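## Task

Lift the cleaner out of its holder and clean just one LC port: the one in the 6th of 6 columns counting from the left, the 6th of 10 blocks counting down, and the 2nd of 4 holes counting down. Cleaning means pushing the cleaner's nose all the way into that port and then pressing its body in until it will go no further. Afterwards return the cleaner to its holder. Bumping other things or using force may count as failure, and the robot must not tip over or be left leaning.

## Robot and tools

ROBOT. A LinearBot: an omnidirectional base with a column about 1.7 m high. A carriage rides the column (lift_m) and holds two identical six-joint arms, left and right, each with a two-finger gripper. Arm bases sit roughly 0.57 m + lift_m above the floor; carriage parts hang about 0.15 m lower. A hand reaches 0.78 m from its shoulder but only about 0.38 m beneath the arm base. Parked arm: joints 1-6 = 0, 0.05, 0.05, 1.45, 0, 0. Cameras: carriage_camera (fixed, forward, tilted about 20 degrees down), left_wrist_camera and right_wrist_camera (looking past the fingertips). Images are 672x504.

FRAMES. Base frame: origin on the floor below the base centre, x forward, y left, z up, metres. left_hand and right_hand report the midpoint between the finger pads in this frame; quat_wxyz gives hand orientation (hand z along the fingers, fingers open along hand y; pointing straight up with joints 1, 5, 6 at 0 gives (1, 0, 0, 0)). base_odometry is in the odometry frame (the base frame at scene start), from wheel counts only, heading in rad, left positive, -3.142 to 3.142; slip and drift are not corrected.

TOOL move. Optional "base", "joints", "speeds", "min_time_s", "cameras". Parts start together and may finish at different times.
- base: one object holding exactly one key, a relative offset from the base's last reported position: translate_m (forward +, -2 to 2 m), strafe_m (left +, -2 to 2 m) or rotate_rad (counter-clockwise +, -6.3 to 6.3 rad).
- joints: one flat object keyed by joint name, holding absolute targets (not offsets). lift_m 0 to 1 m. For each arm (prefix left_ or right_): joint1_rad -2.617 to 3.054 (yaw about vertical, 0 forward, + left); joint2_rad 0 to 3.141 (shoulder: 0 upper arm back and level, 1.57 upright, 3.14 forward); joint3_rad 0 to 3.141 (elbow, 0 folded, 3.14 straight); joint4_rad -1.57 to 1.57 (wrist pitch, + lifts fingertips); joint5_rad -1.57 to 1.57 (wrist yaw, + turns fingertips RIGHT); joint6_rad -2.094 to 2.094 (roll, + clockwise seen from forearm); gripper_m 0 to 0.093 m pad gap. Joints left out may still be driving toward earlier targets.
- speeds: caps for this action only: translate_m and strafe_m 0.02-0.5 m/s, rotate_rad 0.05-1.57 rad/s, lift_m 0.08-0.25 m/s (top values are defaults).
- min_time_s: 0.1-8 s, the shortest duration for each arm and gripper motion; it straightens arm paths.
- cameras: list of names or "all"; [] for none. Unknown keys make a call invalid; out-of-range values get it refused, and a refusal or stop cancels the remaining move, wait and finished_scene calls in that reply.
A call without action only reports state and pictures.

wait: seconds 0 to 10, robot keeps its last command. zoom_image: camera plus region [x0, y0, x1, y1] in pixels of that camera's latest image, at most 504x504. finished_scene: scene = current scene number; irreversible, the result must hold without the robot.

RESULTS. "move" reads done or the worst status. base_status/joint_status per motion: done (for base, wheels turned the commanded amount even if slipping), off_target (resting short, may still push), contact_stop or time_out (target dropped, holding), not_followed (self-collision check withheld arm targets; gripper still acts), limit_stop_at_motor_heat. on_its_own lists uncommanded actions; "held at" is a target. motor_effort is percent of max, bracket = peak; lift effort falling while descending means a hand rests on something. Joint torques wrap at ±28 N m for joints 1-3. Gripper reading while gripping hard is up to 0.005 m under the part width; empty and shut reads 0.000-0.003. The "pictures" line orders images; frames can lag the state slightly.

CAUTIONS. Hand readings can be off, usually too high, more at long reach; small turns may not happen; moves of 0.1 m or more without min_time_s wander a few cm. Arms have no contact stop: a blocked arm keeps pressing and snaps to target when freed, so approach the port slowly and stop pressing once the cleaner halts. Base contact stops can come late; a drive bends arms without noticing. To free a pressed base, drive about 0.2 m back. Never back under a table edge. Don't let arms strike or squeeze each other, including grippers and wrist cameras; to untangle, resend one arm's readings with joint1 swung away, then the other. Extended arms heat up (MOTOR HOT at 75 °C, the arm drops at 100 °C), so park between tasks. Tipping risk rises with high carriage, outstretched or loaded arms, pushes and sudden stops; only images show leaning. Release grips by commanding a gap well above the reading, and don't drop or fling the cleaner. The robot holds its last command while you think.

Each tool is called after "Call:" by a JSON object that holds its "name" and its "arguments", one argument or row to a line.

## Session

Call:
{"name": "move", "arguments": {

}}

Scene clock: 0.00 s.
Joint torques (N m): no reading
base_odometry: x=+0.000 y=+0.000 heading=+0.000
base_status: not commanded
joint_positions: lift_m=+0.300 left_joint1_rad=-0.014 left_joint2_rad=+0.067 left_joint3_rad=+0.061 left_joint4_rad=+1.460 left_joint5_rad=+0.032 left_joint6_rad=-0.036 left_gripper_m=+0.09396 right_joint1_rad=+0.016 right_joint2_rad=+0.045 right_joint3_rad=+0.056 right_joint4_rad=+1.422 right_joint5_rad=+0.022 right_joint6_rad=-0.049 right_gripper_m=+0.09396
joint_status: not commanded
motor_effort: lift_m=+33 drive_wheels=+1
left_hand: x=+0.2543 y=+0.3054 z=+1.3000 quat_wxyz=(+0.998, +0.015, +0.059, -0.026) (m; base frame)
right_hand: x=+0.2580 y=-0.3144 z=+1.2979 quat_wxyz=(+0.997, +0.009, +0.069, -0.017) (m; base frame)
pictures: carriage_camera, left_wrist_camera, right_wrist_camera

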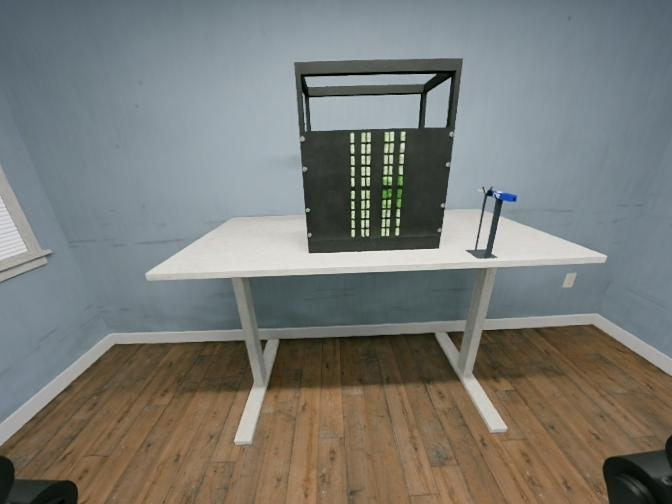

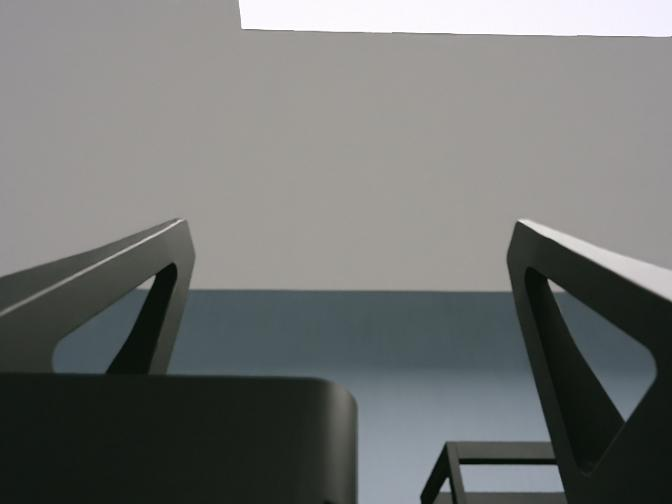

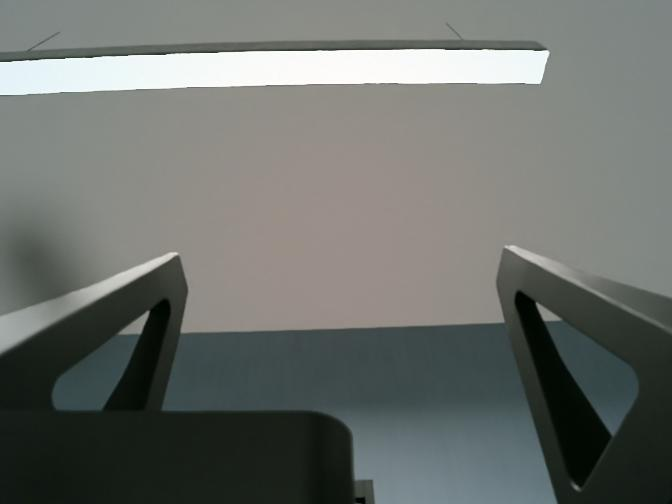

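Call:
{"name": "zoom_image", "arguments": {
  "camera": "carriage_camera",
  "region": [430, 160, 560, 280]
}}

Call:
{"name": "zoom_image", "arguments": {
  "camera": "carriage_camera",
  "region": [290, 110, 470, 260]
}}

Scaled by 3.877 from the camera's 672x504 image, which has a finer 960x720 frame.

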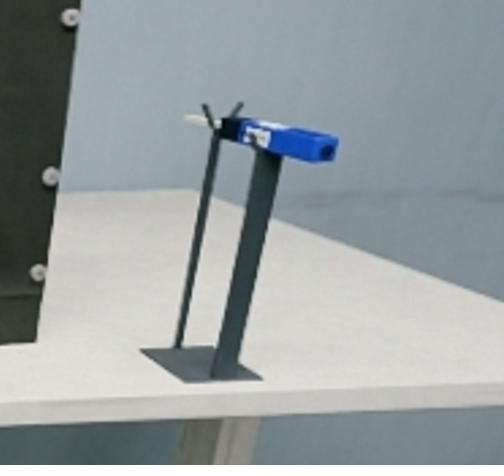

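Scaled by 2.800 from the camera's 672x504 image, which has a finer 960x720 frame.

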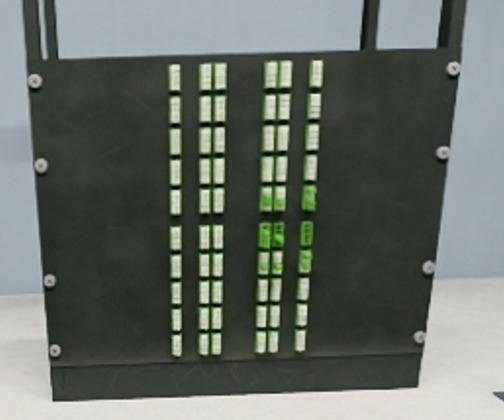

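Call:
{"name": "move", "arguments": {
  "joints": {"lift_m":0.4,"right_joint1_rad":0,"right_joint2_rad":1.2,"right_joint3_rad":1.0,"right_joint4_rad":0.2,"right_joint5_rad":0,"right_joint6_rad":0},
  "min_time_s": 3
}}

Scene clock: 29.33 s.
Joint torques (N m): left_arm=[-0.31 3.75 5.37 -0.26 -0.06 -0.06] | right_arm=[-1.01 -3.21 9.09 1.71 -0.13 -0.01]
move: done
base_odometry: x=+0.000 y=+0.000 heading=+0.000
base_status: not commanded
joint_positions: lift_m=+0.400 left_joint1_rad=-0.014 left_joint2_rad=+0.067 left_joint3_rad=+0.061 left_joint4_rad=+1.460 left_joint5_rad=+0.032 left_joint6_rad=-0.036 left_gripper_m=+0.09396 right_joint1_rad=+0.009 right_joint2_rad=+1.186 right_joint3_rad=+0.977 right_joint4_rad=+0.219 right_joint5_rad=+0.012 right_joint6_rad=-0.007 right_gripper_m=+0.09396
joint_status: all done
motor_effort: lift_m=+30(39) drive_wheels=+0(1)
left_hand: x=+0.2543 y=+0.3054 z=+1.4000 quat_wxyz=(+0.998, +0.015, +0.059, -0.026) (m; base frame)
right_hand: x=+0.6427 y=-0.3092 z=+1.3343 quat_wxyz=(+0.710, -0.002, +0.704, -0.003) (m; base frame)
pictures: carriage_camera, left_wrist_camera, right_wrist_camera
camera_calibration:
carriage_camera: T_world_to_cam=[[-0.029171, -0.999221, -0.0265927, 0.0409811], [-0.375931, 0.0356179, -0.925963, 1.33364], [0.926188, -0.0170142, -0.376677, 0.395134], [0, 0, 0, 1]] pos_world=[0.136582, 0.000170692, 1.38483]
left_wrist_camera: T_world_to_cam=[[-0.0309887, -0.999513, 0.00357927, 0.317391], [0.71569, -0.0246886, -0.697982, 0.807707], [0.697731, -0.0190679, 0.716106, -1.05006], [0, 0, 0, 1]] pos_world=[0.164424, 0.317155, 1.31458]
right_wrist_camera: T_world_to_cam=[[-0.00837717, -0.999944, -0.00652071, -0.293752], [-0.556805, 0.010081, -0.830582, 1.47765], [0.830601, -0.00332716, -0.556858, 0.325291], [0, 0, 0, 1]] pos_world=[0.550115, -0.307549, 1.40653]

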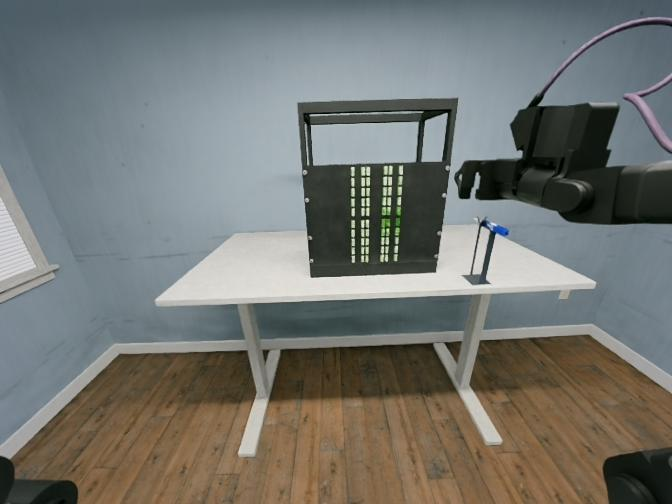

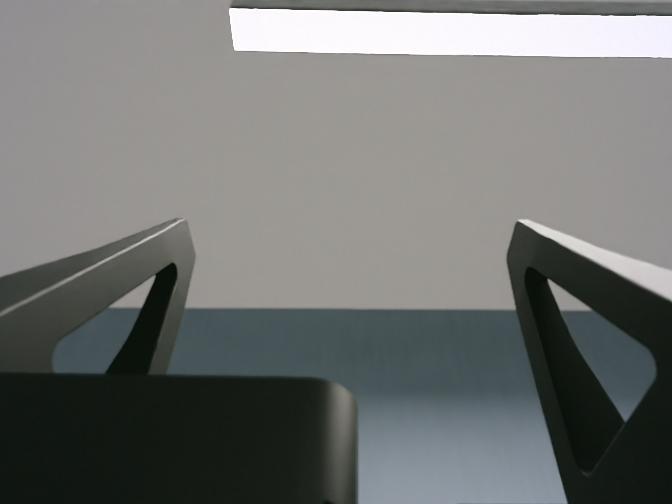

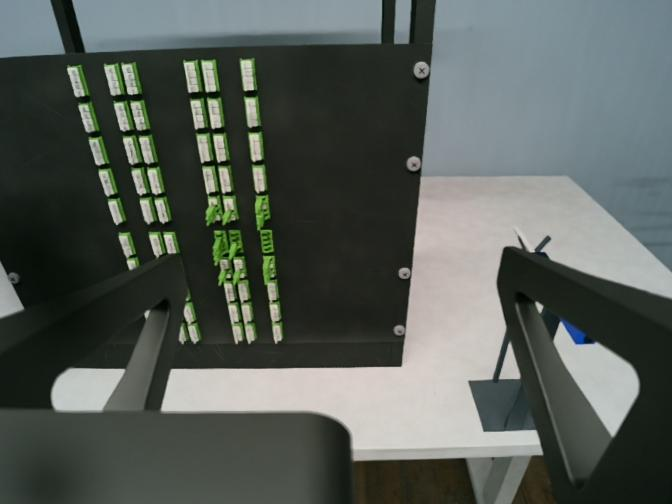

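Call:
{"name": "zoom_image", "arguments": {
  "camera": "right_wrist_camera",
  "region": [180, 200, 300, 350]
}}

Call:
{"name": "zoom_image", "arguments": {
  "camera": "right_wrist_camera",
  "region": [440, 200, 672, 460]
}}

Call:
{"name": "move", "arguments": {
  "base": {"strafe_m":-0.25}
}}

Call:
{"name": "zoom_image", "arguments": {
  "camera": "right_wrist_camera",
  "region": [200, 180, 500, 480]
}}

Scaled by 3.360 from the camera's 672x504 image, which has a finer 960x720 frame.

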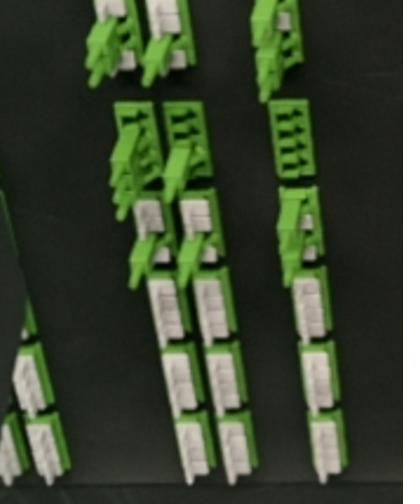

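Scaled by 1.938 from the camera's 672x504 image, which has a finer 960x720 frame.

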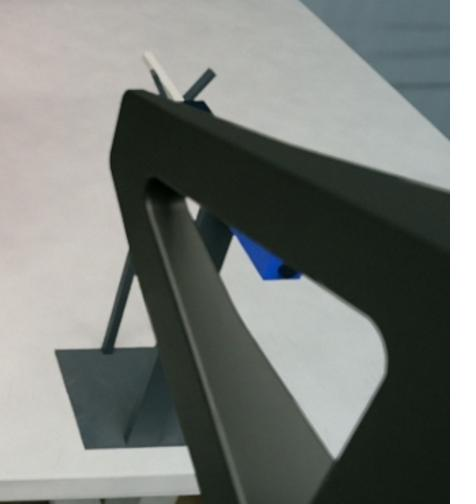

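Scene clock: 43.30 s.
Joint torques (N m): left_arm=[-0.4 3.79 5.6 -0.22 -0.11 -0.12] | right_arm=[-0.64 -3.23 9.05 1.71 -0.11 -0.01]
move: done
base_odometry: x=+0.000 y=-0.250 heading=+0.000
base_status: done
joint_positions: lift_m=+0.400 left_joint1_rad=-0.013 left_joint2_rad=+0.067 left_joint3_rad=+0.061 left_joint4_rad=+1.460 left_joint5_rad=+0.032 left_joint6_rad=-0.036 left_gripper_m=+0.09396 right_joint1_rad=+0.004 right_joint2_rad=+1.186 right_joint3_rad=+0.977 right_joint4_rad=+0.215 right_joint5_rad=+0.008 right_joint6_rad=-0.005 right_gripper_m=+0.09396
joint_status: not commanded
motor_effort: lift_m=+32(34) drive_wheels=-1(8)
left_hand: x=+0.2543 y=+0.3054 z=+1.4000 quat_wxyz=(+0.998, +0.015, +0.059, -0.026) (m; base frame)
right_hand: x=+0.6427 y=-0.3108 z=+1.3335 quat_wxyz=(+0.709, -0.001, +0.705, -0.003) (m; base frame)
pictures: carriage_camera, left_wrist_camera, right_wrist_camera
camera_calibration:
carriage_camera: T_world_to_cam=[[-0.029171, -0.999221, -0.0265927, 0.0409811], [-0.375931, 0.0356179, -0.925963, 1.33364], [0.926188, -0.0170142, -0.376677, 0.395134], [0, 0, 0, 1]] pos_world=[0.136582, 0.000170692, 1.38483]
left_wrist_camera: T_world_to_cam=[[-0.0306348, -0.999524, 0.00351241, 0.317423], [0.715704, -0.0243886, -0.697978, 0.807606], [0.697732, -0.0188686, 0.71611, -1.05012], [0, 0, 0, 1]] pos_world=[0.164422, 0.317154, 1.31458]
right_wrist_camera: T_world_to_cam=[[-0.00988849, -0.999919, -0.00802758, -0.292398], [-0.559261, 0.0121853, -0.828902, 1.47698], [0.828933, -0.00370708, -0.559336, 0.329124], [0, 0, 0, 1]] pos_world=[0.550306, -0.309152, 1.40602]

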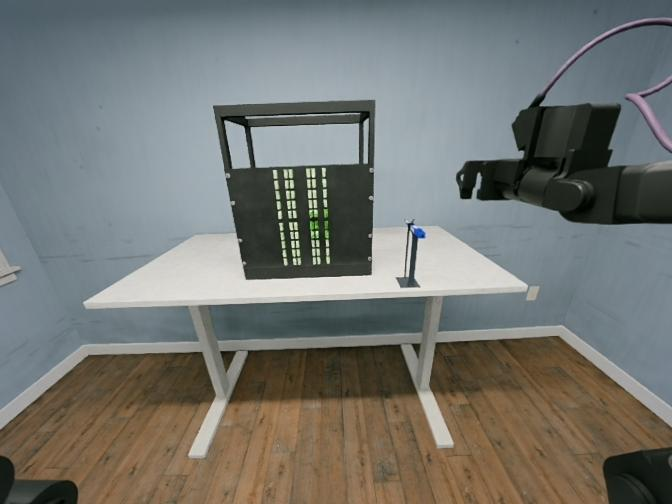

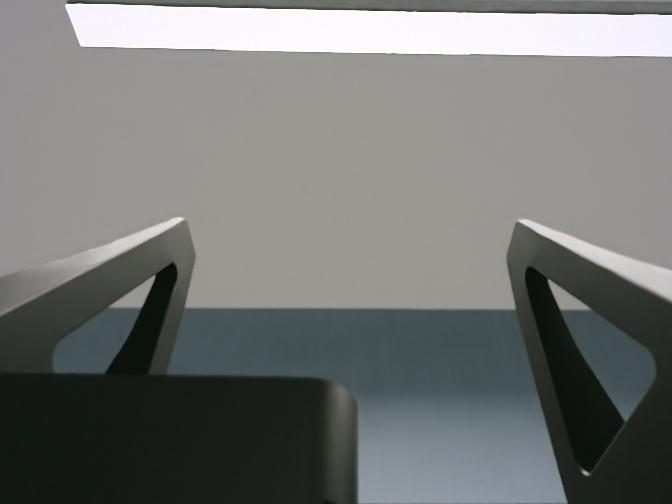

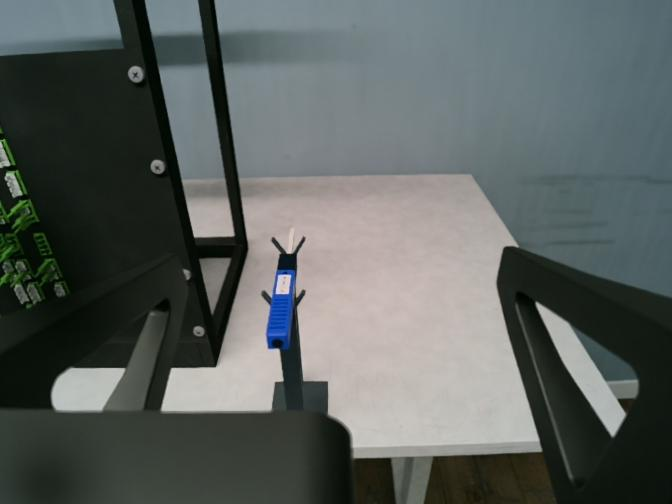

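Scaled by 1.680 from the camera's 672x504 image, which has a finer 960x720 frame.

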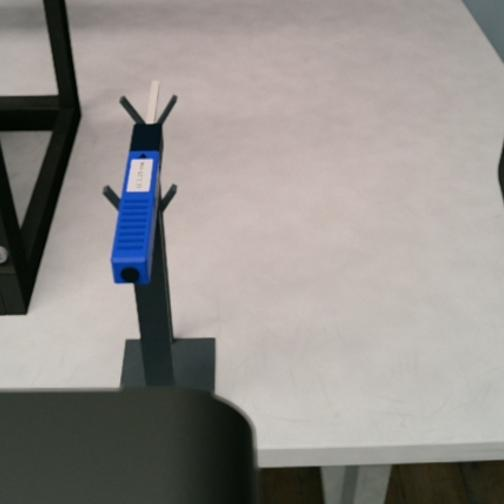

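Call:
{"name": "move", "arguments": {
  "base": {"strafe_m":0.04},
  "joints": {"lift_m":0.22}
}}

Call:
{"name": "zoom_image", "arguments": {
  "camera": "right_wrist_camera",
  "region": [200, 130, 500, 430]
}}

Call:
{"name": "zoom_image", "arguments": {
  "camera": "carriage_camera",
  "region": [360, 160, 480, 280]
}}

Scene clock: 82.40 s.
Joint torques (N m): left_arm=[-0.43 3.59 5.56 -0.24 0 -0.11] | right_arm=[-0.55 -3.54 8.1 1.87 -0.05 0]
move: done
base_odometry: x=+0.000 y=-0.210 heading=+0.000
base_status: done
joint_positions: lift_m=+0.220 left_joint1_rad=-0.014 left_joint2_rad=+0.067 left_joint3_rad=+0.061 left_joint4_rad=+1.460 left_joint5_rad=+0.032 left_joint6_rad=-0.036 left_gripper_m=+0.09396 right_joint1_rad=+0.005 right_joint2_rad=+1.191 right_joint3_rad=+0.990 right_joint4_rad=+0.201 right_joint5_rad=+0.005 right_joint6_rad=-0.005 right_gripper_m=+0.09396
joint_status: all done
motor_effort: lift_m=+30(33) drive_wheels=+1(9)
left_hand: x=+0.2544 y=+0.3054 z=+1.2200 quat_wxyz=(+0.998, +0.015, +0.059, -0.026) (m; base frame)
right_hand: x=+0.6437 y=-0.3101 z=+1.1550 quat_wxyz=(+0.707, -0.002, +0.707, -0.002) (m; base frame)
pictures: carriage_camera, left_wrist_camera, right_wrist_camera
camera_calibration:
carriage_camera: T_world_to_cam=[[-0.029171, -0.999221, -0.0265927, 0.0361944], [-0.375931, 0.0356179, -0.925963, 1.16696], [0.926188, -0.0170142, -0.376677, 0.327332], [0, 0, 0, 1]] pos_world=[0.136582, 0.000170692, 1.20483]
left_wrist_camera: T_world_to_cam=[[-0.0309873, -0.999513, 0.00359243, 0.318023], [0.715393, -0.0246887, -0.698286, 0.682392], [0.698034, -0.019068, 0.71581, -0.920942], [0, 0, 0, 1]] pos_world=[0.164525, 0.317155, 1.13458]
right_wrist_camera: T_world_to_cam=[[-0.00654561, -0.999947, -0.00795358, -0.29534], [-0.563465, 0.010259, -0.826076, 1.32844], [0.826114, -0.000925605, -0.563503, 0.235936], [0, 0, 0, 1]] pos_world=[0.551685, -0.308734, 1.22799]

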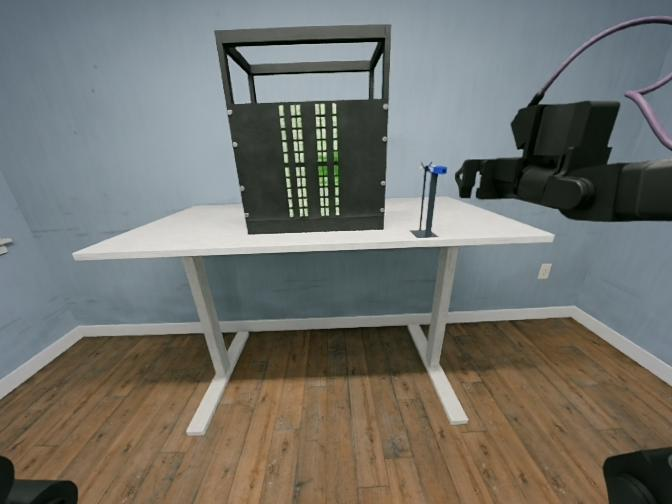

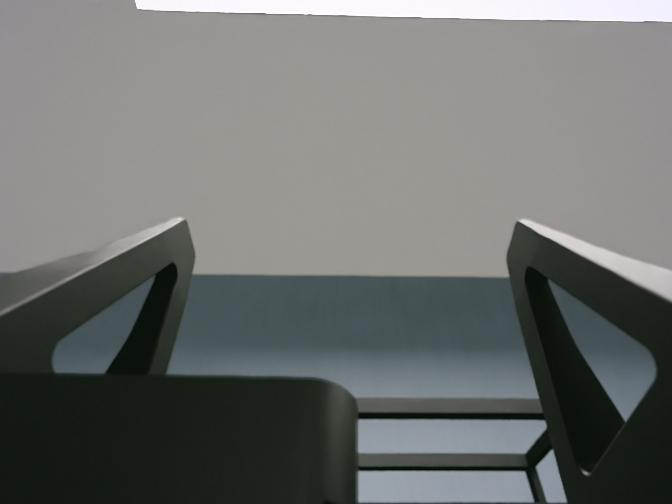

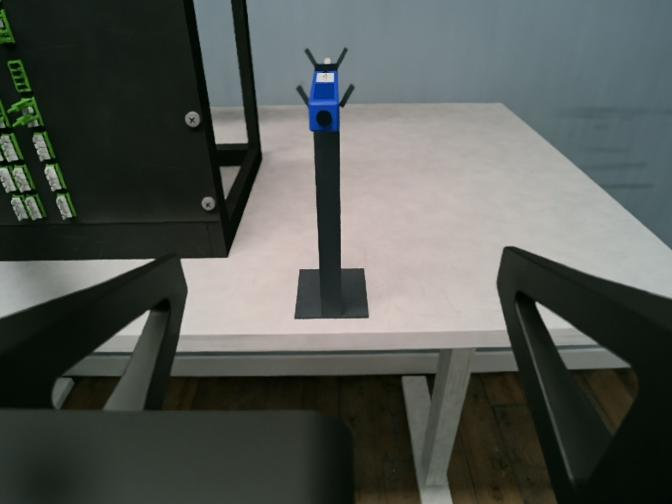

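Scaled by 1.680 from the camera's 672x504 image, which has a finer 960x720 frame.

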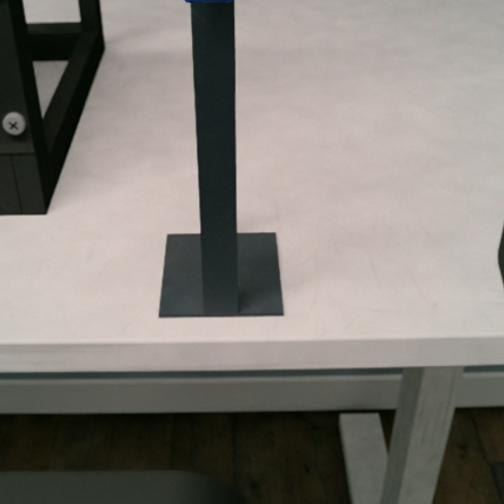

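Scaled by 4.200 from the camera's 672x504 image, which has a finer 960x720 frame.

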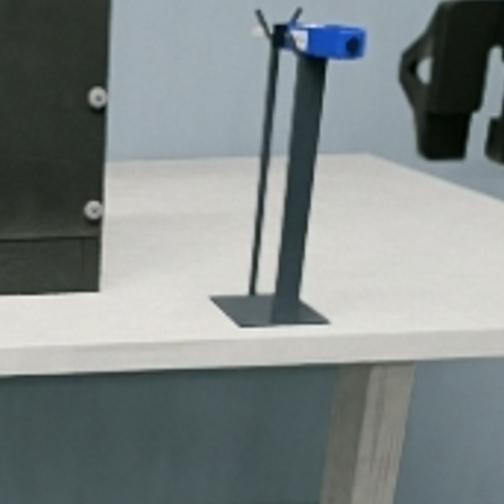

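Call:
{"name": "move", "arguments": {
  "base": {"strafe_m":0.007},
  "joints": {"right_gripper_m":0.06},
  "cameras": []
}}

Call:
{"name": "move", "arguments": {
  "base": {"translate_m":0.12},
  "speeds": {"translate_m":0.1}
}}

Call:
{"name": "zoom_image", "arguments": {
  "camera": "carriage_camera",
  "region": [400, 120, 520, 240]
}}

Scene clock: 100.17 s.
Joint torques (N m): left_arm=[-0.42 3.75 5.24 -0.23 -0.02 -0.11] | right_arm=[-0.51 -3.69 8.02 1.86 -0.05 -0.02]
move: done
base_odometry: x=+0.000 y=-0.203 heading=+0.000
base_status: done
joint_positions: lift_m=+0.220 left_joint1_rad=-0.014 left_joint2_rad=+0.067 left_joint3_rad=+0.061 left_joint4_rad=+1.460 left_joint5_rad=+0.032 left_joint6_rad=-0.036 left_gripper_m=+0.09396 right_joint1_rad=+0.004 right_joint2_rad=+1.191 right_joint3_rad=+0.990 right_joint4_rad=+0.201 right_joint5_rad=+0.003 right_joint6_rad=-0.005 right_gripper_m=+0.06008
joint_status: all done
motor_effort: lift_m=+30(33) drive_wheels=+0(9)
left_hand: x=+0.2544 y=+0.3054 z=+1.2200 quat_wxyz=(+0.998, +0.015, +0.059, -0.026) (m; base frame)
right_hand: x=+0.6437 y=-0.3100 z=+1.1550 quat_wxyz=(+0.707, -0.002, +0.707, -0.002) (m; base frame)
pictures: none
No camera images: "cameras" was empty.

Scene clock: 102.17 s.
Joint torques (N m): left_arm=[-0.06 3.75 5.09 -0.2 -0.03 -0.12] | right_arm=[-0.59 -3.67 7.98 1.85 -0.06 -0.01]
move: done
base_odometry: x=+0.120 y=-0.203 heading=-0.001
base_status: done
joint_positions: lift_m=+0.220 left_joint1_rad=-0.014 left_joint2_rad=+0.067 left_joint3_rad=+0.061 left_joint4_rad=+1.460 left_joint5_rad=+0.032 left_joint6_rad=-0.036 left_gripper_m=+0.09396 right_joint1_rad=+0.004 right_joint2_rad=+1.191 right_joint3_rad=+0.990 right_joint4_rad=+0.201 right_joint5_rad=+0.003 right_joint6_rad=-0.005 right_gripper_m=+0.06008
joint_status: not commanded
motor_effort: lift_m=+32(33) drive_wheels=-2(7)
left_hand: x=+0.2544 y=+0.3054 z=+1.2200 quat_wxyz=(+0.998, +0.015, +0.059, -0.026) (m; base frame)
right_hand: x=+0.6437 y=-0.3100 z=+1.1550 quat_wxyz=(+0.707, -0.002, +0.707, -0.002) (m; base frame)
pictures: carriage_camera, left_wrist_camera, right_wrist_camera
camera_calibration:
carriage_camera: T_world_to_cam=[[-0.029171, -0.999221, -0.0265927, 0.0361944], [-0.375931, 0.0356179, -0.925963, 1.16696], [0.926188, -0.0170142, -0.376677, 0.327332], [0, 0, 0, 1]] pos_world=[0.136582, 0.000170692, 1.20483]
left_wrist_camera: T_world_to_cam=[[-0.0314138, -0.9995, 0.0035858, 0.318098], [0.715427, -0.0249906, -0.69824, 0.682429], [0.697981, -0.019369, 0.715855, -0.920889], [0, 0, 0, 1]] pos_world=[0.164527, 0.317156, 1.13458]
right_wrist_camera: T_world_to_cam=[[-0.00532535, -0.999954, -0.0079271, -0.296041], [-0.563472, 0.00954954, -0.82608, 1.32823], [0.826118, 0.0000675372, -0.563498, 0.236235], [0, 0, 0, 1]] pos_world=[0.551684, -0.308728, 1.22799]

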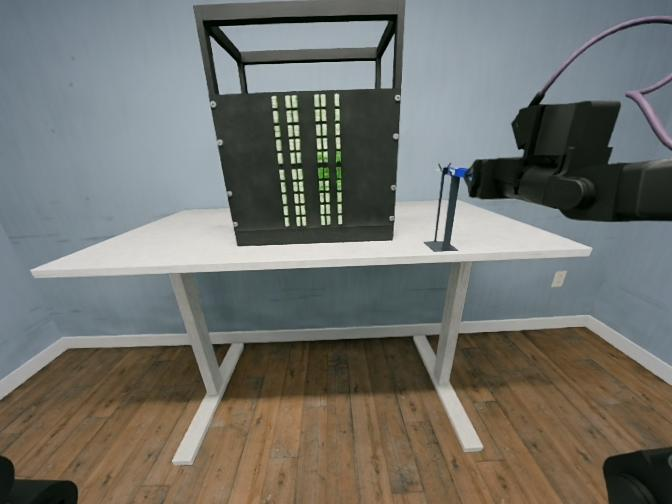

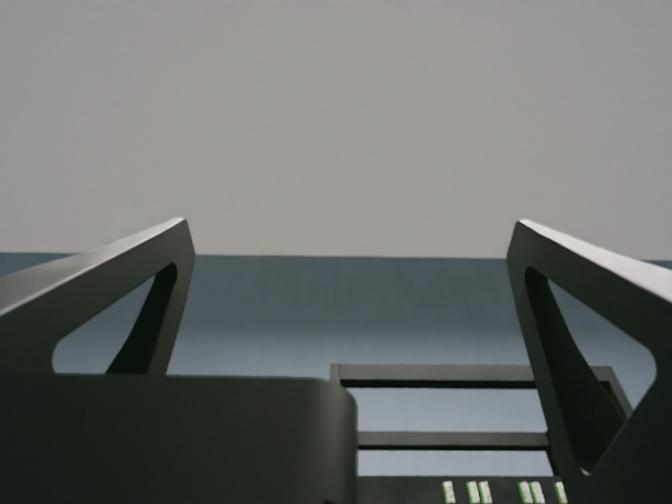

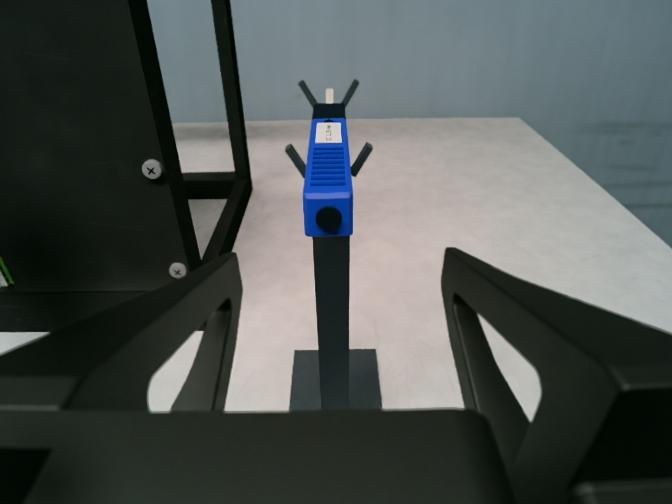

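Scaled by 4.200 from the camera's 672x504 image, which has a finer 960x720 frame.

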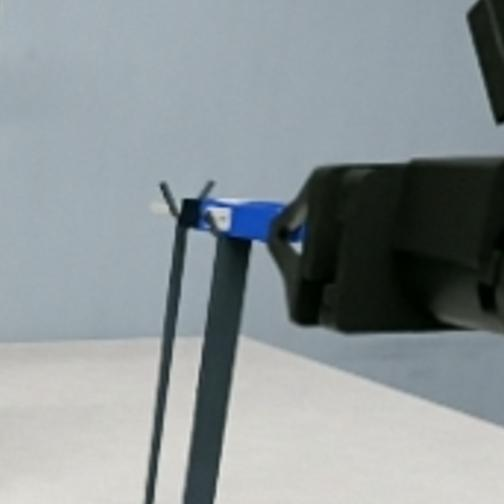

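Call:
{"name": "move", "arguments": {
  "base": {"strafe_m":0.004},
  "cameras": []
}}

Call:
{"name": "move", "arguments": {
  "base": {"translate_m":0.055},
  "speeds": {"translate_m":0.05}
}}

Call:
{"name": "zoom_image", "arguments": {
  "camera": "carriage_camera",
  "region": [400, 120, 520, 240]
}}

Scene clock: 110.80 s.
Joint torques (N m): left_arm=[-0.12 3.7 5.2 -0.28 -0.08 -0.09] | right_arm=[-0.5 -3.56 8.1 1.84 -0.05 -0.01]
move: done
base_odometry: x=+0.120 y=-0.199 heading=-0.001
base_status: done
joint_positions: lift_m=+0.220 left_joint1_rad=-0.014 left_joint2_rad=+0.067 left_joint3_rad=+0.061 left_joint4_rad=+1.459 left_joint5_rad=+0.032 left_joint6_rad=-0.036 left_gripper_m=+0.09396 right_joint1_rad=+0.002 right_joint2_rad=+1.191 right_joint3_rad=+0.990 right_joint4_rad=+0.201 right_joint5_rad=+0.002 right_joint6_rad=-0.005 right_gripper_m=+0.06008
joint_status: not commanded
motor_effort: lift_m=+32(33) drive_wheels=+3(5)
left_hand: x=+0.2545 y=+0.3053 z=+1.2200 quat_wxyz=(+0.998, +0.015, +0.059, -0.026) (m; base frame)
right_hand: x=+0.6437 y=-0.3107 z=+1.1550 quat_wxyz=(+0.707, -0.002, +0.707, -0.002) (m; base frame)
pictures: none
No camera images: "cameras" was empty.

Scene clock: 112.40 s.
Joint torques (N m): left_arm=[-0.27 3.62 5.35 -0.27 -0.04 -0.03] | right_arm=[-0.24 -3.6 7.99 1.9 -0.04 -0.01]
move: done
base_odometry: x=+0.175 y=-0.199 heading=-0.001
base_status: done
joint_positions: lift_m=+0.220 left_joint1_rad=-0.014 left_joint2_rad=+0.067 left_joint3_rad=+0.061 left_joint4_rad=+1.460 left_joint5_rad=+0.032 left_joint6_rad=-0.036 left_gripper_m=+0.09396 right_joint1_rad=+0.002 right_joint2_rad=+1.191 right_joint3_rad=+0.990 right_joint4_rad=+0.201 right_joint5_rad=+0.002 right_joint6_rad=-0.005 right_gripper_m=+0.06008
joint_status: not commanded
motor_effort: lift_m=+33(33) drive_wheels=-2(8)
left_hand: x=+0.2544 y=+0.3053 z=+1.2200 quat_wxyz=(+0.998, +0.015, +0.059, -0.026) (m; base frame)
right_hand: x=+0.6437 y=-0.3107 z=+1.1550 quat_wxyz=(+0.707, -0.002, +0.707, -0.002) (m; base frame)
pictures: carriage_camera, left_wrist_camera, right_wrist_camera
camera_calibration:
carriage_camera: T_world_to_cam=[[-0.029171, -0.999221, -0.0265927, 0.0361944], [-0.375931, 0.0356179, -0.925963, 1.16696], [0.926188, -0.0170142, -0.376677, 0.327332], [0, 0, 0, 1]] pos_world=[0.136582, 0.000170692, 1.20483]
left_wrist_camera: T_world_to_cam=[[-0.0318333, -0.999488, 0.0031574, 0.318649], [0.715417, -0.0249915, -0.698251, 0.682443], [0.697972, -0.0199687, 0.715846, -0.920691], [0, 0, 0, 1]] pos_world=[0.164529, 0.317157, 1.13458]
right_wrist_camera: T_world_to_cam=[[-0.00618509, -0.999949, -0.00795395, -0.296137], [-0.563468, 0.0100562, -0.826077, 1.32838], [0.826115, -0.000627564, -0.563501, 0.236025], [0, 0, 0, 1]] pos_world=[0.551685, -0.309332, 1.22799]

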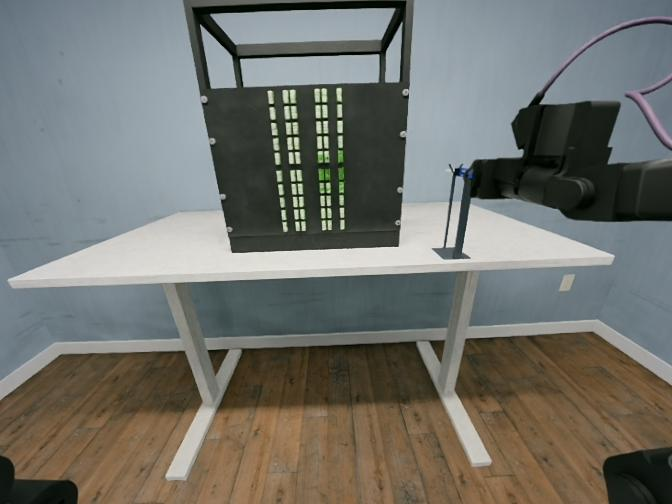

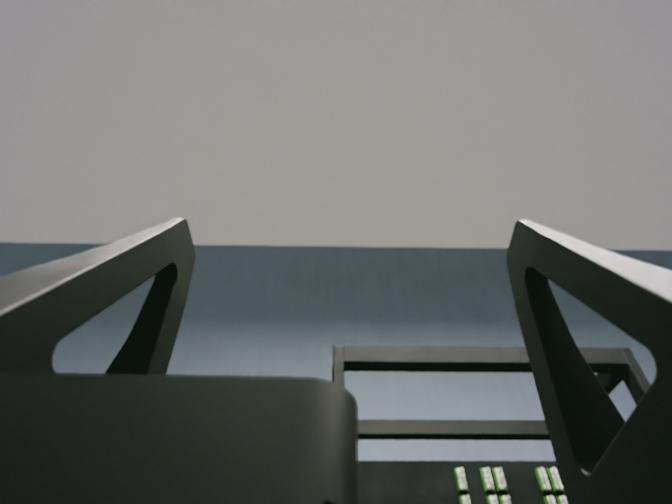

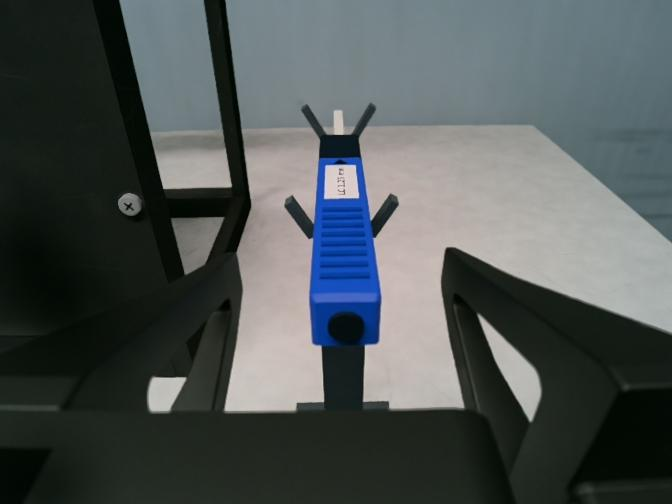

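Scaled by 4.200 from the camera's 672x504 image, which has a finer 960x720 frame.

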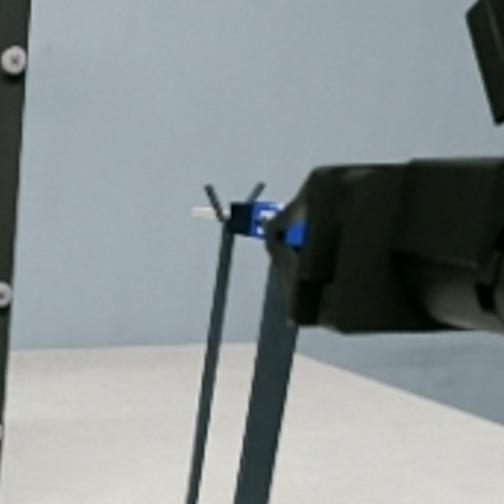

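Call:
{"name": "move", "arguments": {
  "base": {"translate_m":0.012},
  "speeds": {"translate_m":0.03},
  "cameras": ["right_wrist_camera"]
}}

Call:
{"name": "zoom_image", "arguments": {
  "camera": "right_wrist_camera",
  "region": [200, 80, 500, 380]
}}

Scene clock: 122.17 s.
Joint torques (N m): left_arm=[-0.28 3.93 5.18 -0.25 -0.11 -0.08] | right_arm=[-0.49 -3.58 7.98 1.86 -0.05 0]
move: done
base_odometry: x=+0.187 y=-0.199 heading=+0.000
base_status: done
joint_positions: lift_m=+0.220 left_joint1_rad=-0.014 left_joint2_rad=+0.067 left_joint3_rad=+0.061 left_joint4_rad=+1.460 left_joint5_rad=+0.032 left_joint6_rad=-0.036 left_gripper_m=+0.09396 right_joint1_rad=+0.002 right_joint2_rad=+1.191 right_joint3_rad=+0.990 right_joint4_rad=+0.202 right_joint5_rad=+0.002 right_joint6_rad=-0.005 right_gripper_m=+0.06008
joint_status: not commanded
motor_effort: lift_m=+32(33) drive_wheels=+2(10)
left_hand: x=+0.2544 y=+0.3053 z=+1.2200 quat_wxyz=(+0.998, +0.015, +0.059, -0.026) (m; base frame)
right_hand: x=+0.6437 y=-0.3107 z=+1.1551 quat_wxyz=(+0.708, -0.002, +0.707, -0.002) (m; base frame)
pictures: right_wrist_camera
camera_calibration:
right_wrist_camera: T_world_to_cam=[[-0.00618053, -0.999949, -0.00795601, -0.296137], [-0.563101, 0.010055, -0.826327, 1.32852], [0.826365, -0.000627101, -0.563135, 0.235576], [0, 0, 0, 1]] pos_world=[0.551587, -0.309332, 1.22809]

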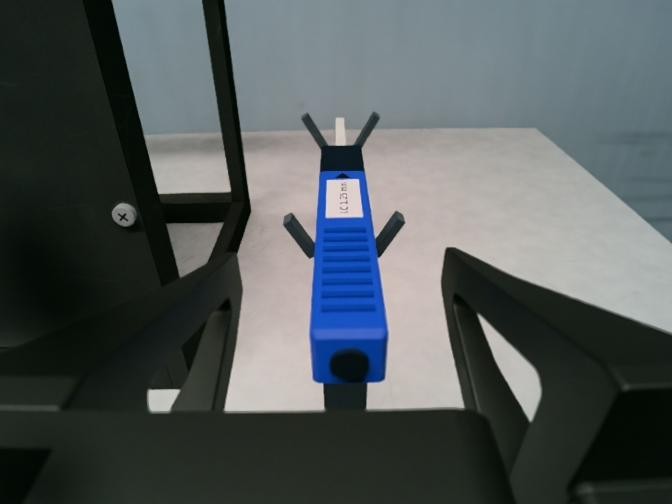

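Scaled by 1.680 from the camera's 672x504 image, which has a finer 960x720 frame.

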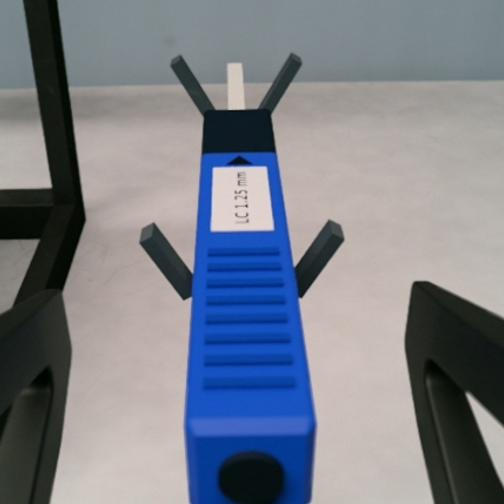

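Call:
{"name": "move", "arguments": {
  "base": {"translate_m":-0.007},
  "speeds": {"translate_m":0.03},
  "cameras": []
}}

Call:
{"name": "move", "arguments": {
  "base": {"strafe_m":-0.0015},
  "joints": {"right_gripper_m":0.03},
  "cameras": ["right_wrist_camera"]
}}

Call:
{"name": "zoom_image", "arguments": {
  "camera": "right_wrist_camera",
  "region": [200, 80, 500, 380]
}}

Scene clock: 135.90 s.
Joint torques (N m): left_arm=[-0.03 3.78 5.23 -0.25 -0.04 -0.08] | right_arm=[-0.31 -3.74 7.91 1.85 -0.04 0]
move: done
base_odometry: x=+0.180 y=-0.199 heading=+0.000
base_status: done
joint_positions: lift_m=+0.220 left_joint1_rad=-0.014 left_joint2_rad=+0.067 left_joint3_rad=+0.061 left_joint4_rad=+1.459 left_joint5_rad=+0.032 left_joint6_rad=-0.036 left_gripper_m=+0.09396 right_joint1_rad=+0.002 right_joint2_rad=+1.191 right_joint3_rad=+0.990 right_joint4_rad=+0.202 right_joint5_rad=+0.002 right_joint6_rad=-0.005 right_gripper_m=+0.06008
joint_status: not commanded
motor_effort: lift_m=+31(33) drive_wheels=+2(8)
left_hand: x=+0.2546 y=+0.3053 z=+1.2200 quat_wxyz=(+0.998, +0.015, +0.059, -0.026) (m; base frame)
right_hand: x=+0.6437 y=-0.3107 z=+1.1551 quat_wxyz=(+0.708, -0.002, +0.707, -0.002) (m; base frame)
pictures: none
No camera images: "cameras" was empty.

Scene clock: 136.47 s.
Joint torques (N m): left_arm=[-0.39 3.69 5.33 -0.26 -0.06 -0.11] | right_arm=[-0.17 -3.67 7.95 1.86 -0.05 -0.02]
move: done
base_odometry: x=+0.180 y=-0.200 heading=+0.000
base_status: done
joint_positions: lift_m=+0.220 left_joint1_rad=-0.014 left_joint2_rad=+0.067 left_joint3_rad=+0.061 left_joint4_rad=+1.459 left_joint5_rad=+0.032 left_joint6_rad=-0.036 left_gripper_m=+0.09396 right_joint1_rad=+0.000 right_joint2_rad=+1.191 right_joint3_rad=+0.990 right_joint4_rad=+0.202 right_joint5_rad=+0.002 right_joint6_rad=-0.005 right_gripper_m=+0.03008
joint_status: all done
motor_effort: lift_m=+31(33) drive_wheels=+2(3)
left_hand: x=+0.2546 y=+0.3053 z=+1.2200 quat_wxyz=(+0.998, +0.015, +0.059, -0.026) (m; base frame)
right_hand: x=+0.6437 y=-0.3114 z=+1.1551 quat_wxyz=(+0.708, -0.001, +0.707, -0.002) (m; base frame)
pictures: right_wrist_camera
camera_calibration:
right_wrist_camera: T_world_to_cam=[[-0.00762261, -0.999939, -0.00795503, -0.295847], [-0.563091, 0.0108663, -0.826323, 1.32876], [0.82636, -0.00181934, -0.56314, 0.235215], [0, 0, 0, 1]] pos_world=[0.551588, -0.30984, 1.22809]

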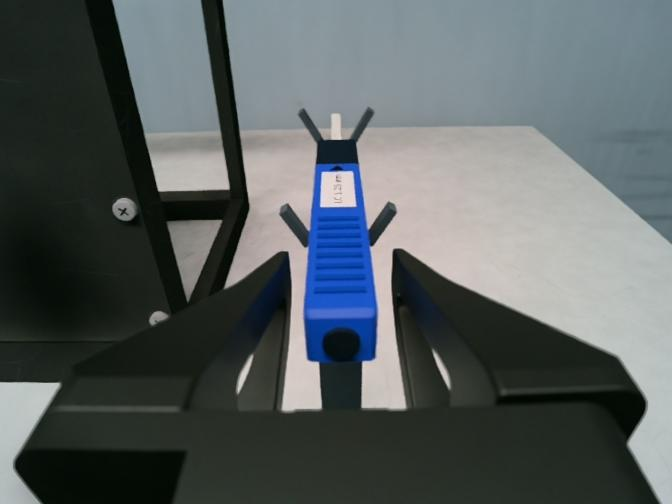

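Scaled by 1.680 from the camera's 672x504 image, which has a finer 960x720 frame.

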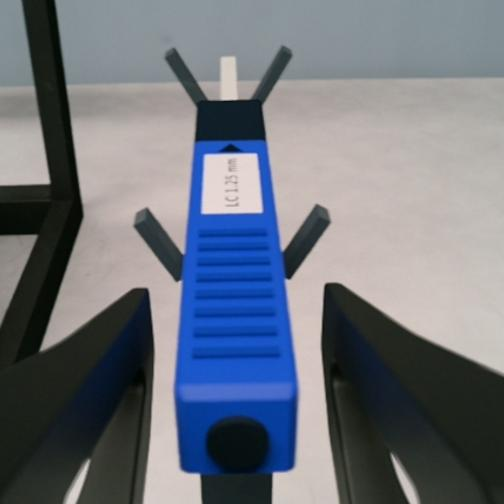

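Call:
{"name": "move", "arguments": {
  "joints": {"right_gripper_m":0.02},
  "min_time_s": 1,
  "cameras": ["right_wrist_camera"]
}}

Call:
{"name": "zoom_image", "arguments": {
  "camera": "right_wrist_camera",
  "region": [250, 180, 430, 380]
}}

Scene clock: 141.77 s.
Joint torques (N m): left_arm=[-0.2 3.67 5.23 -0.21 -0.04 -0.07] | right_arm=[-0.18 -3.56 8.06 1.85 -0.04 0]
move: done
base_odometry: x=+0.180 y=-0.200 heading=+0.000
base_status: not commanded
joint_positions: lift_m=+0.220 left_joint1_rad=-0.014 left_joint2_rad=+0.067 left_joint3_rad=+0.061 left_joint4_rad=+1.459 left_joint5_rad=+0.032 left_joint6_rad=-0.036 left_gripper_m=+0.09396 right_joint1_rad=+0.000 right_joint2_rad=+1.191 right_joint3_rad=+0.990 right_joint4_rad=+0.202 right_joint5_rad=+0.002 right_joint6_rad=-0.005 right_gripper_m=+0.02008
joint_status: all done
motor_effort: lift_m=+32(33) drive_wheels=+2(3)
left_hand: x=+0.2546 y=+0.3053 z=+1.2200 quat_wxyz=(+0.998, +0.015, +0.059, -0.026) (m; base frame)
right_hand: x=+0.6437 y=-0.3114 z=+1.1551 quat_wxyz=(+0.708, -0.001, +0.707, -0.002) (m; base frame)
pictures: right_wrist_camera
camera_calibration:
right_wrist_camera: T_world_to_cam=[[-0.00762261, -0.999939, -0.00795503, -0.295847], [-0.563091, 0.0108663, -0.826323, 1.32876], [0.82636, -0.00181934, -0.56314, 0.235215], [0, 0, 0, 1]] pos_world=[0.551588, -0.30984, 1.22809]

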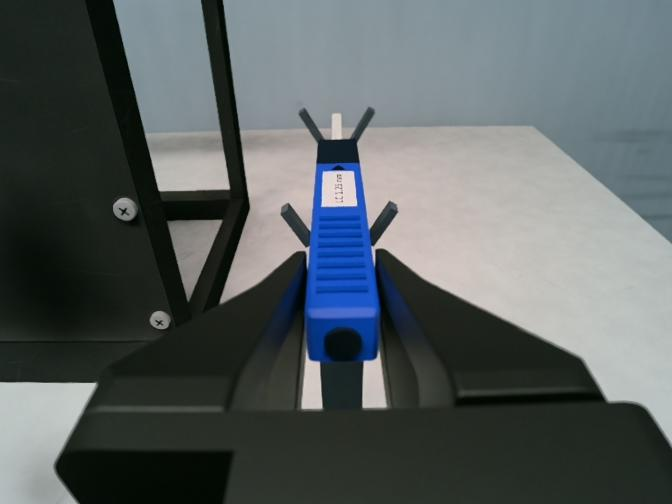

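Scaled by 2.520 from the camera's 672x504 image, which has a finer 960x720 frame.

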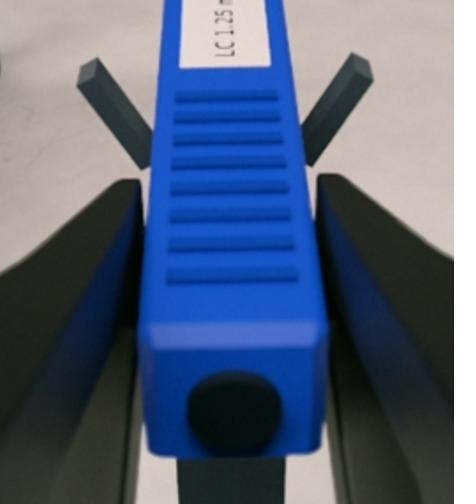

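Call:
{"name": "move", "arguments": {
  "joints": {"right_gripper_m":0.016},
  "min_time_s": 1,
  "cameras": []
}}

Call:
{"name": "move", "arguments": {
  "joints": {"right_gripper_m":0.011},
  "min_time_s": 1,
  "cameras": ["right_wrist_camera"]
}}

Call:
{"name": "zoom_image", "arguments": {
  "camera": "right_wrist_camera",
  "region": [250, 80, 430, 380]
}}

Scene clock: 147.47 s.
Joint torques (N m): left_arm=[-0.31 3.64 5.35 -0.24 -0.05 -0.1] | right_arm=[-0.18 -3.51 8.01 1.87 -0.05 -0.02]
move: done
base_odometry: x=+0.180 y=-0.200 heading=+0.000
base_status: not commanded
joint_positions: lift_m=+0.220 left_joint1_rad=-0.014 left_joint2_rad=+0.067 left_joint3_rad=+0.061 left_joint4_rad=+1.459 left_joint5_rad=+0.032 left_joint6_rad=-0.036 left_gripper_m=+0.09396 right_joint1_rad=+0.000 right_joint2_rad=+1.191 right_joint3_rad=+0.990 right_joint4_rad=+0.202 right_joint5_rad=+0.002 right_joint6_rad=-0.005 right_gripper_m=+0.01655
joint_status: all done
motor_effort: lift_m=+31(33) drive_wheels=+2(2)
left_hand: x=+0.2546 y=+0.3053 z=+1.2200 quat_wxyz=(+0.998, +0.015, +0.059, -0.026) (m; base frame)
right_hand: x=+0.6437 y=-0.3114 z=+1.1551 quat_wxyz=(+0.708, -0.001, +0.707, -0.002) (m; base frame)
pictures: none
No camera images: "cameras" was empty.

Scene clock: 148.77 s.
Joint torques (N m): left_arm=[-0.36 3.71 5.45 -0.19 -0.04 -0.06] | right_arm=[-0.13 -3.66 7.99 1.88 -0.03 -0.01]
move: off_target
base_odometry: x=+0.180 y=-0.200 heading=+0.000
base_status: not commanded
joint_positions: lift_m=+0.220 left_joint1_rad=-0.014 left_joint2_rad=+0.067 left_joint3_rad=+0.061 left_joint4_rad=+1.459 left_joint5_rad=+0.032 left_joint6_rad=-0.036 left_gripper_m=+0.09396 right_joint1_rad=+0.000 right_joint2_rad=+1.191 right_joint3_rad=+0.990 right_joint4_rad=+0.202 right_joint5_rad=+0.002 right_joint6_rad=-0.005 right_gripper_m=+0.01655
joint_status: right_gripper_m off_target (ended at +0.01655, target +0.01100)
motor_effort: lift_m=+31(33) drive_wheels=+2(2)
left_hand: x=+0.2546 y=+0.3053 z=+1.2200 quat_wxyz=(+0.998, +0.015, +0.059, -0.026) (m; base frame)
right_hand: x=+0.6437 y=-0.3114 z=+1.1551 quat_wxyz=(+0.708, -0.001, +0.707, -0.002) (m; base frame)
pictures: right_wrist_camera
camera_calibration:
right_wrist_camera: T_world_to_cam=[[-0.00762261, -0.999939, -0.00795503, -0.295847], [-0.563091, 0.0108663, -0.826323, 1.32876], [0.82636, -0.00181934, -0.56314, 0.235215], [0, 0, 0, 1]] pos_world=[0.551588, -0.30984, 1.22809]

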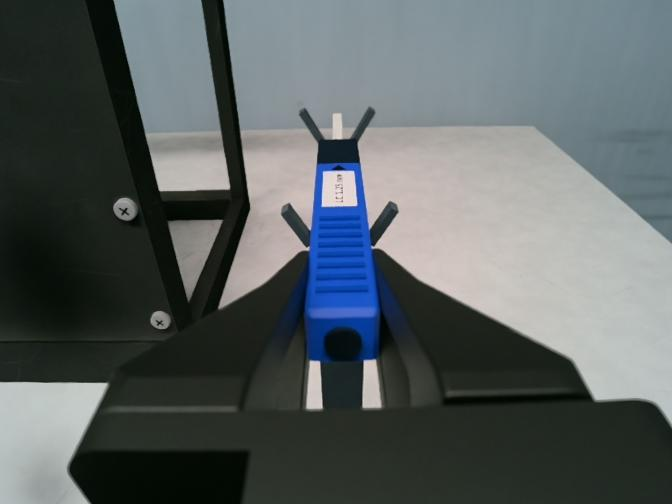

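Scaled by 1.680 from the camera's 672x504 image, which has a finer 960x720 frame.

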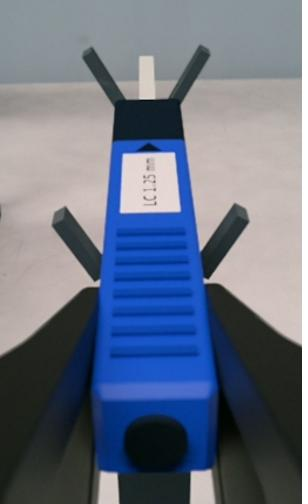

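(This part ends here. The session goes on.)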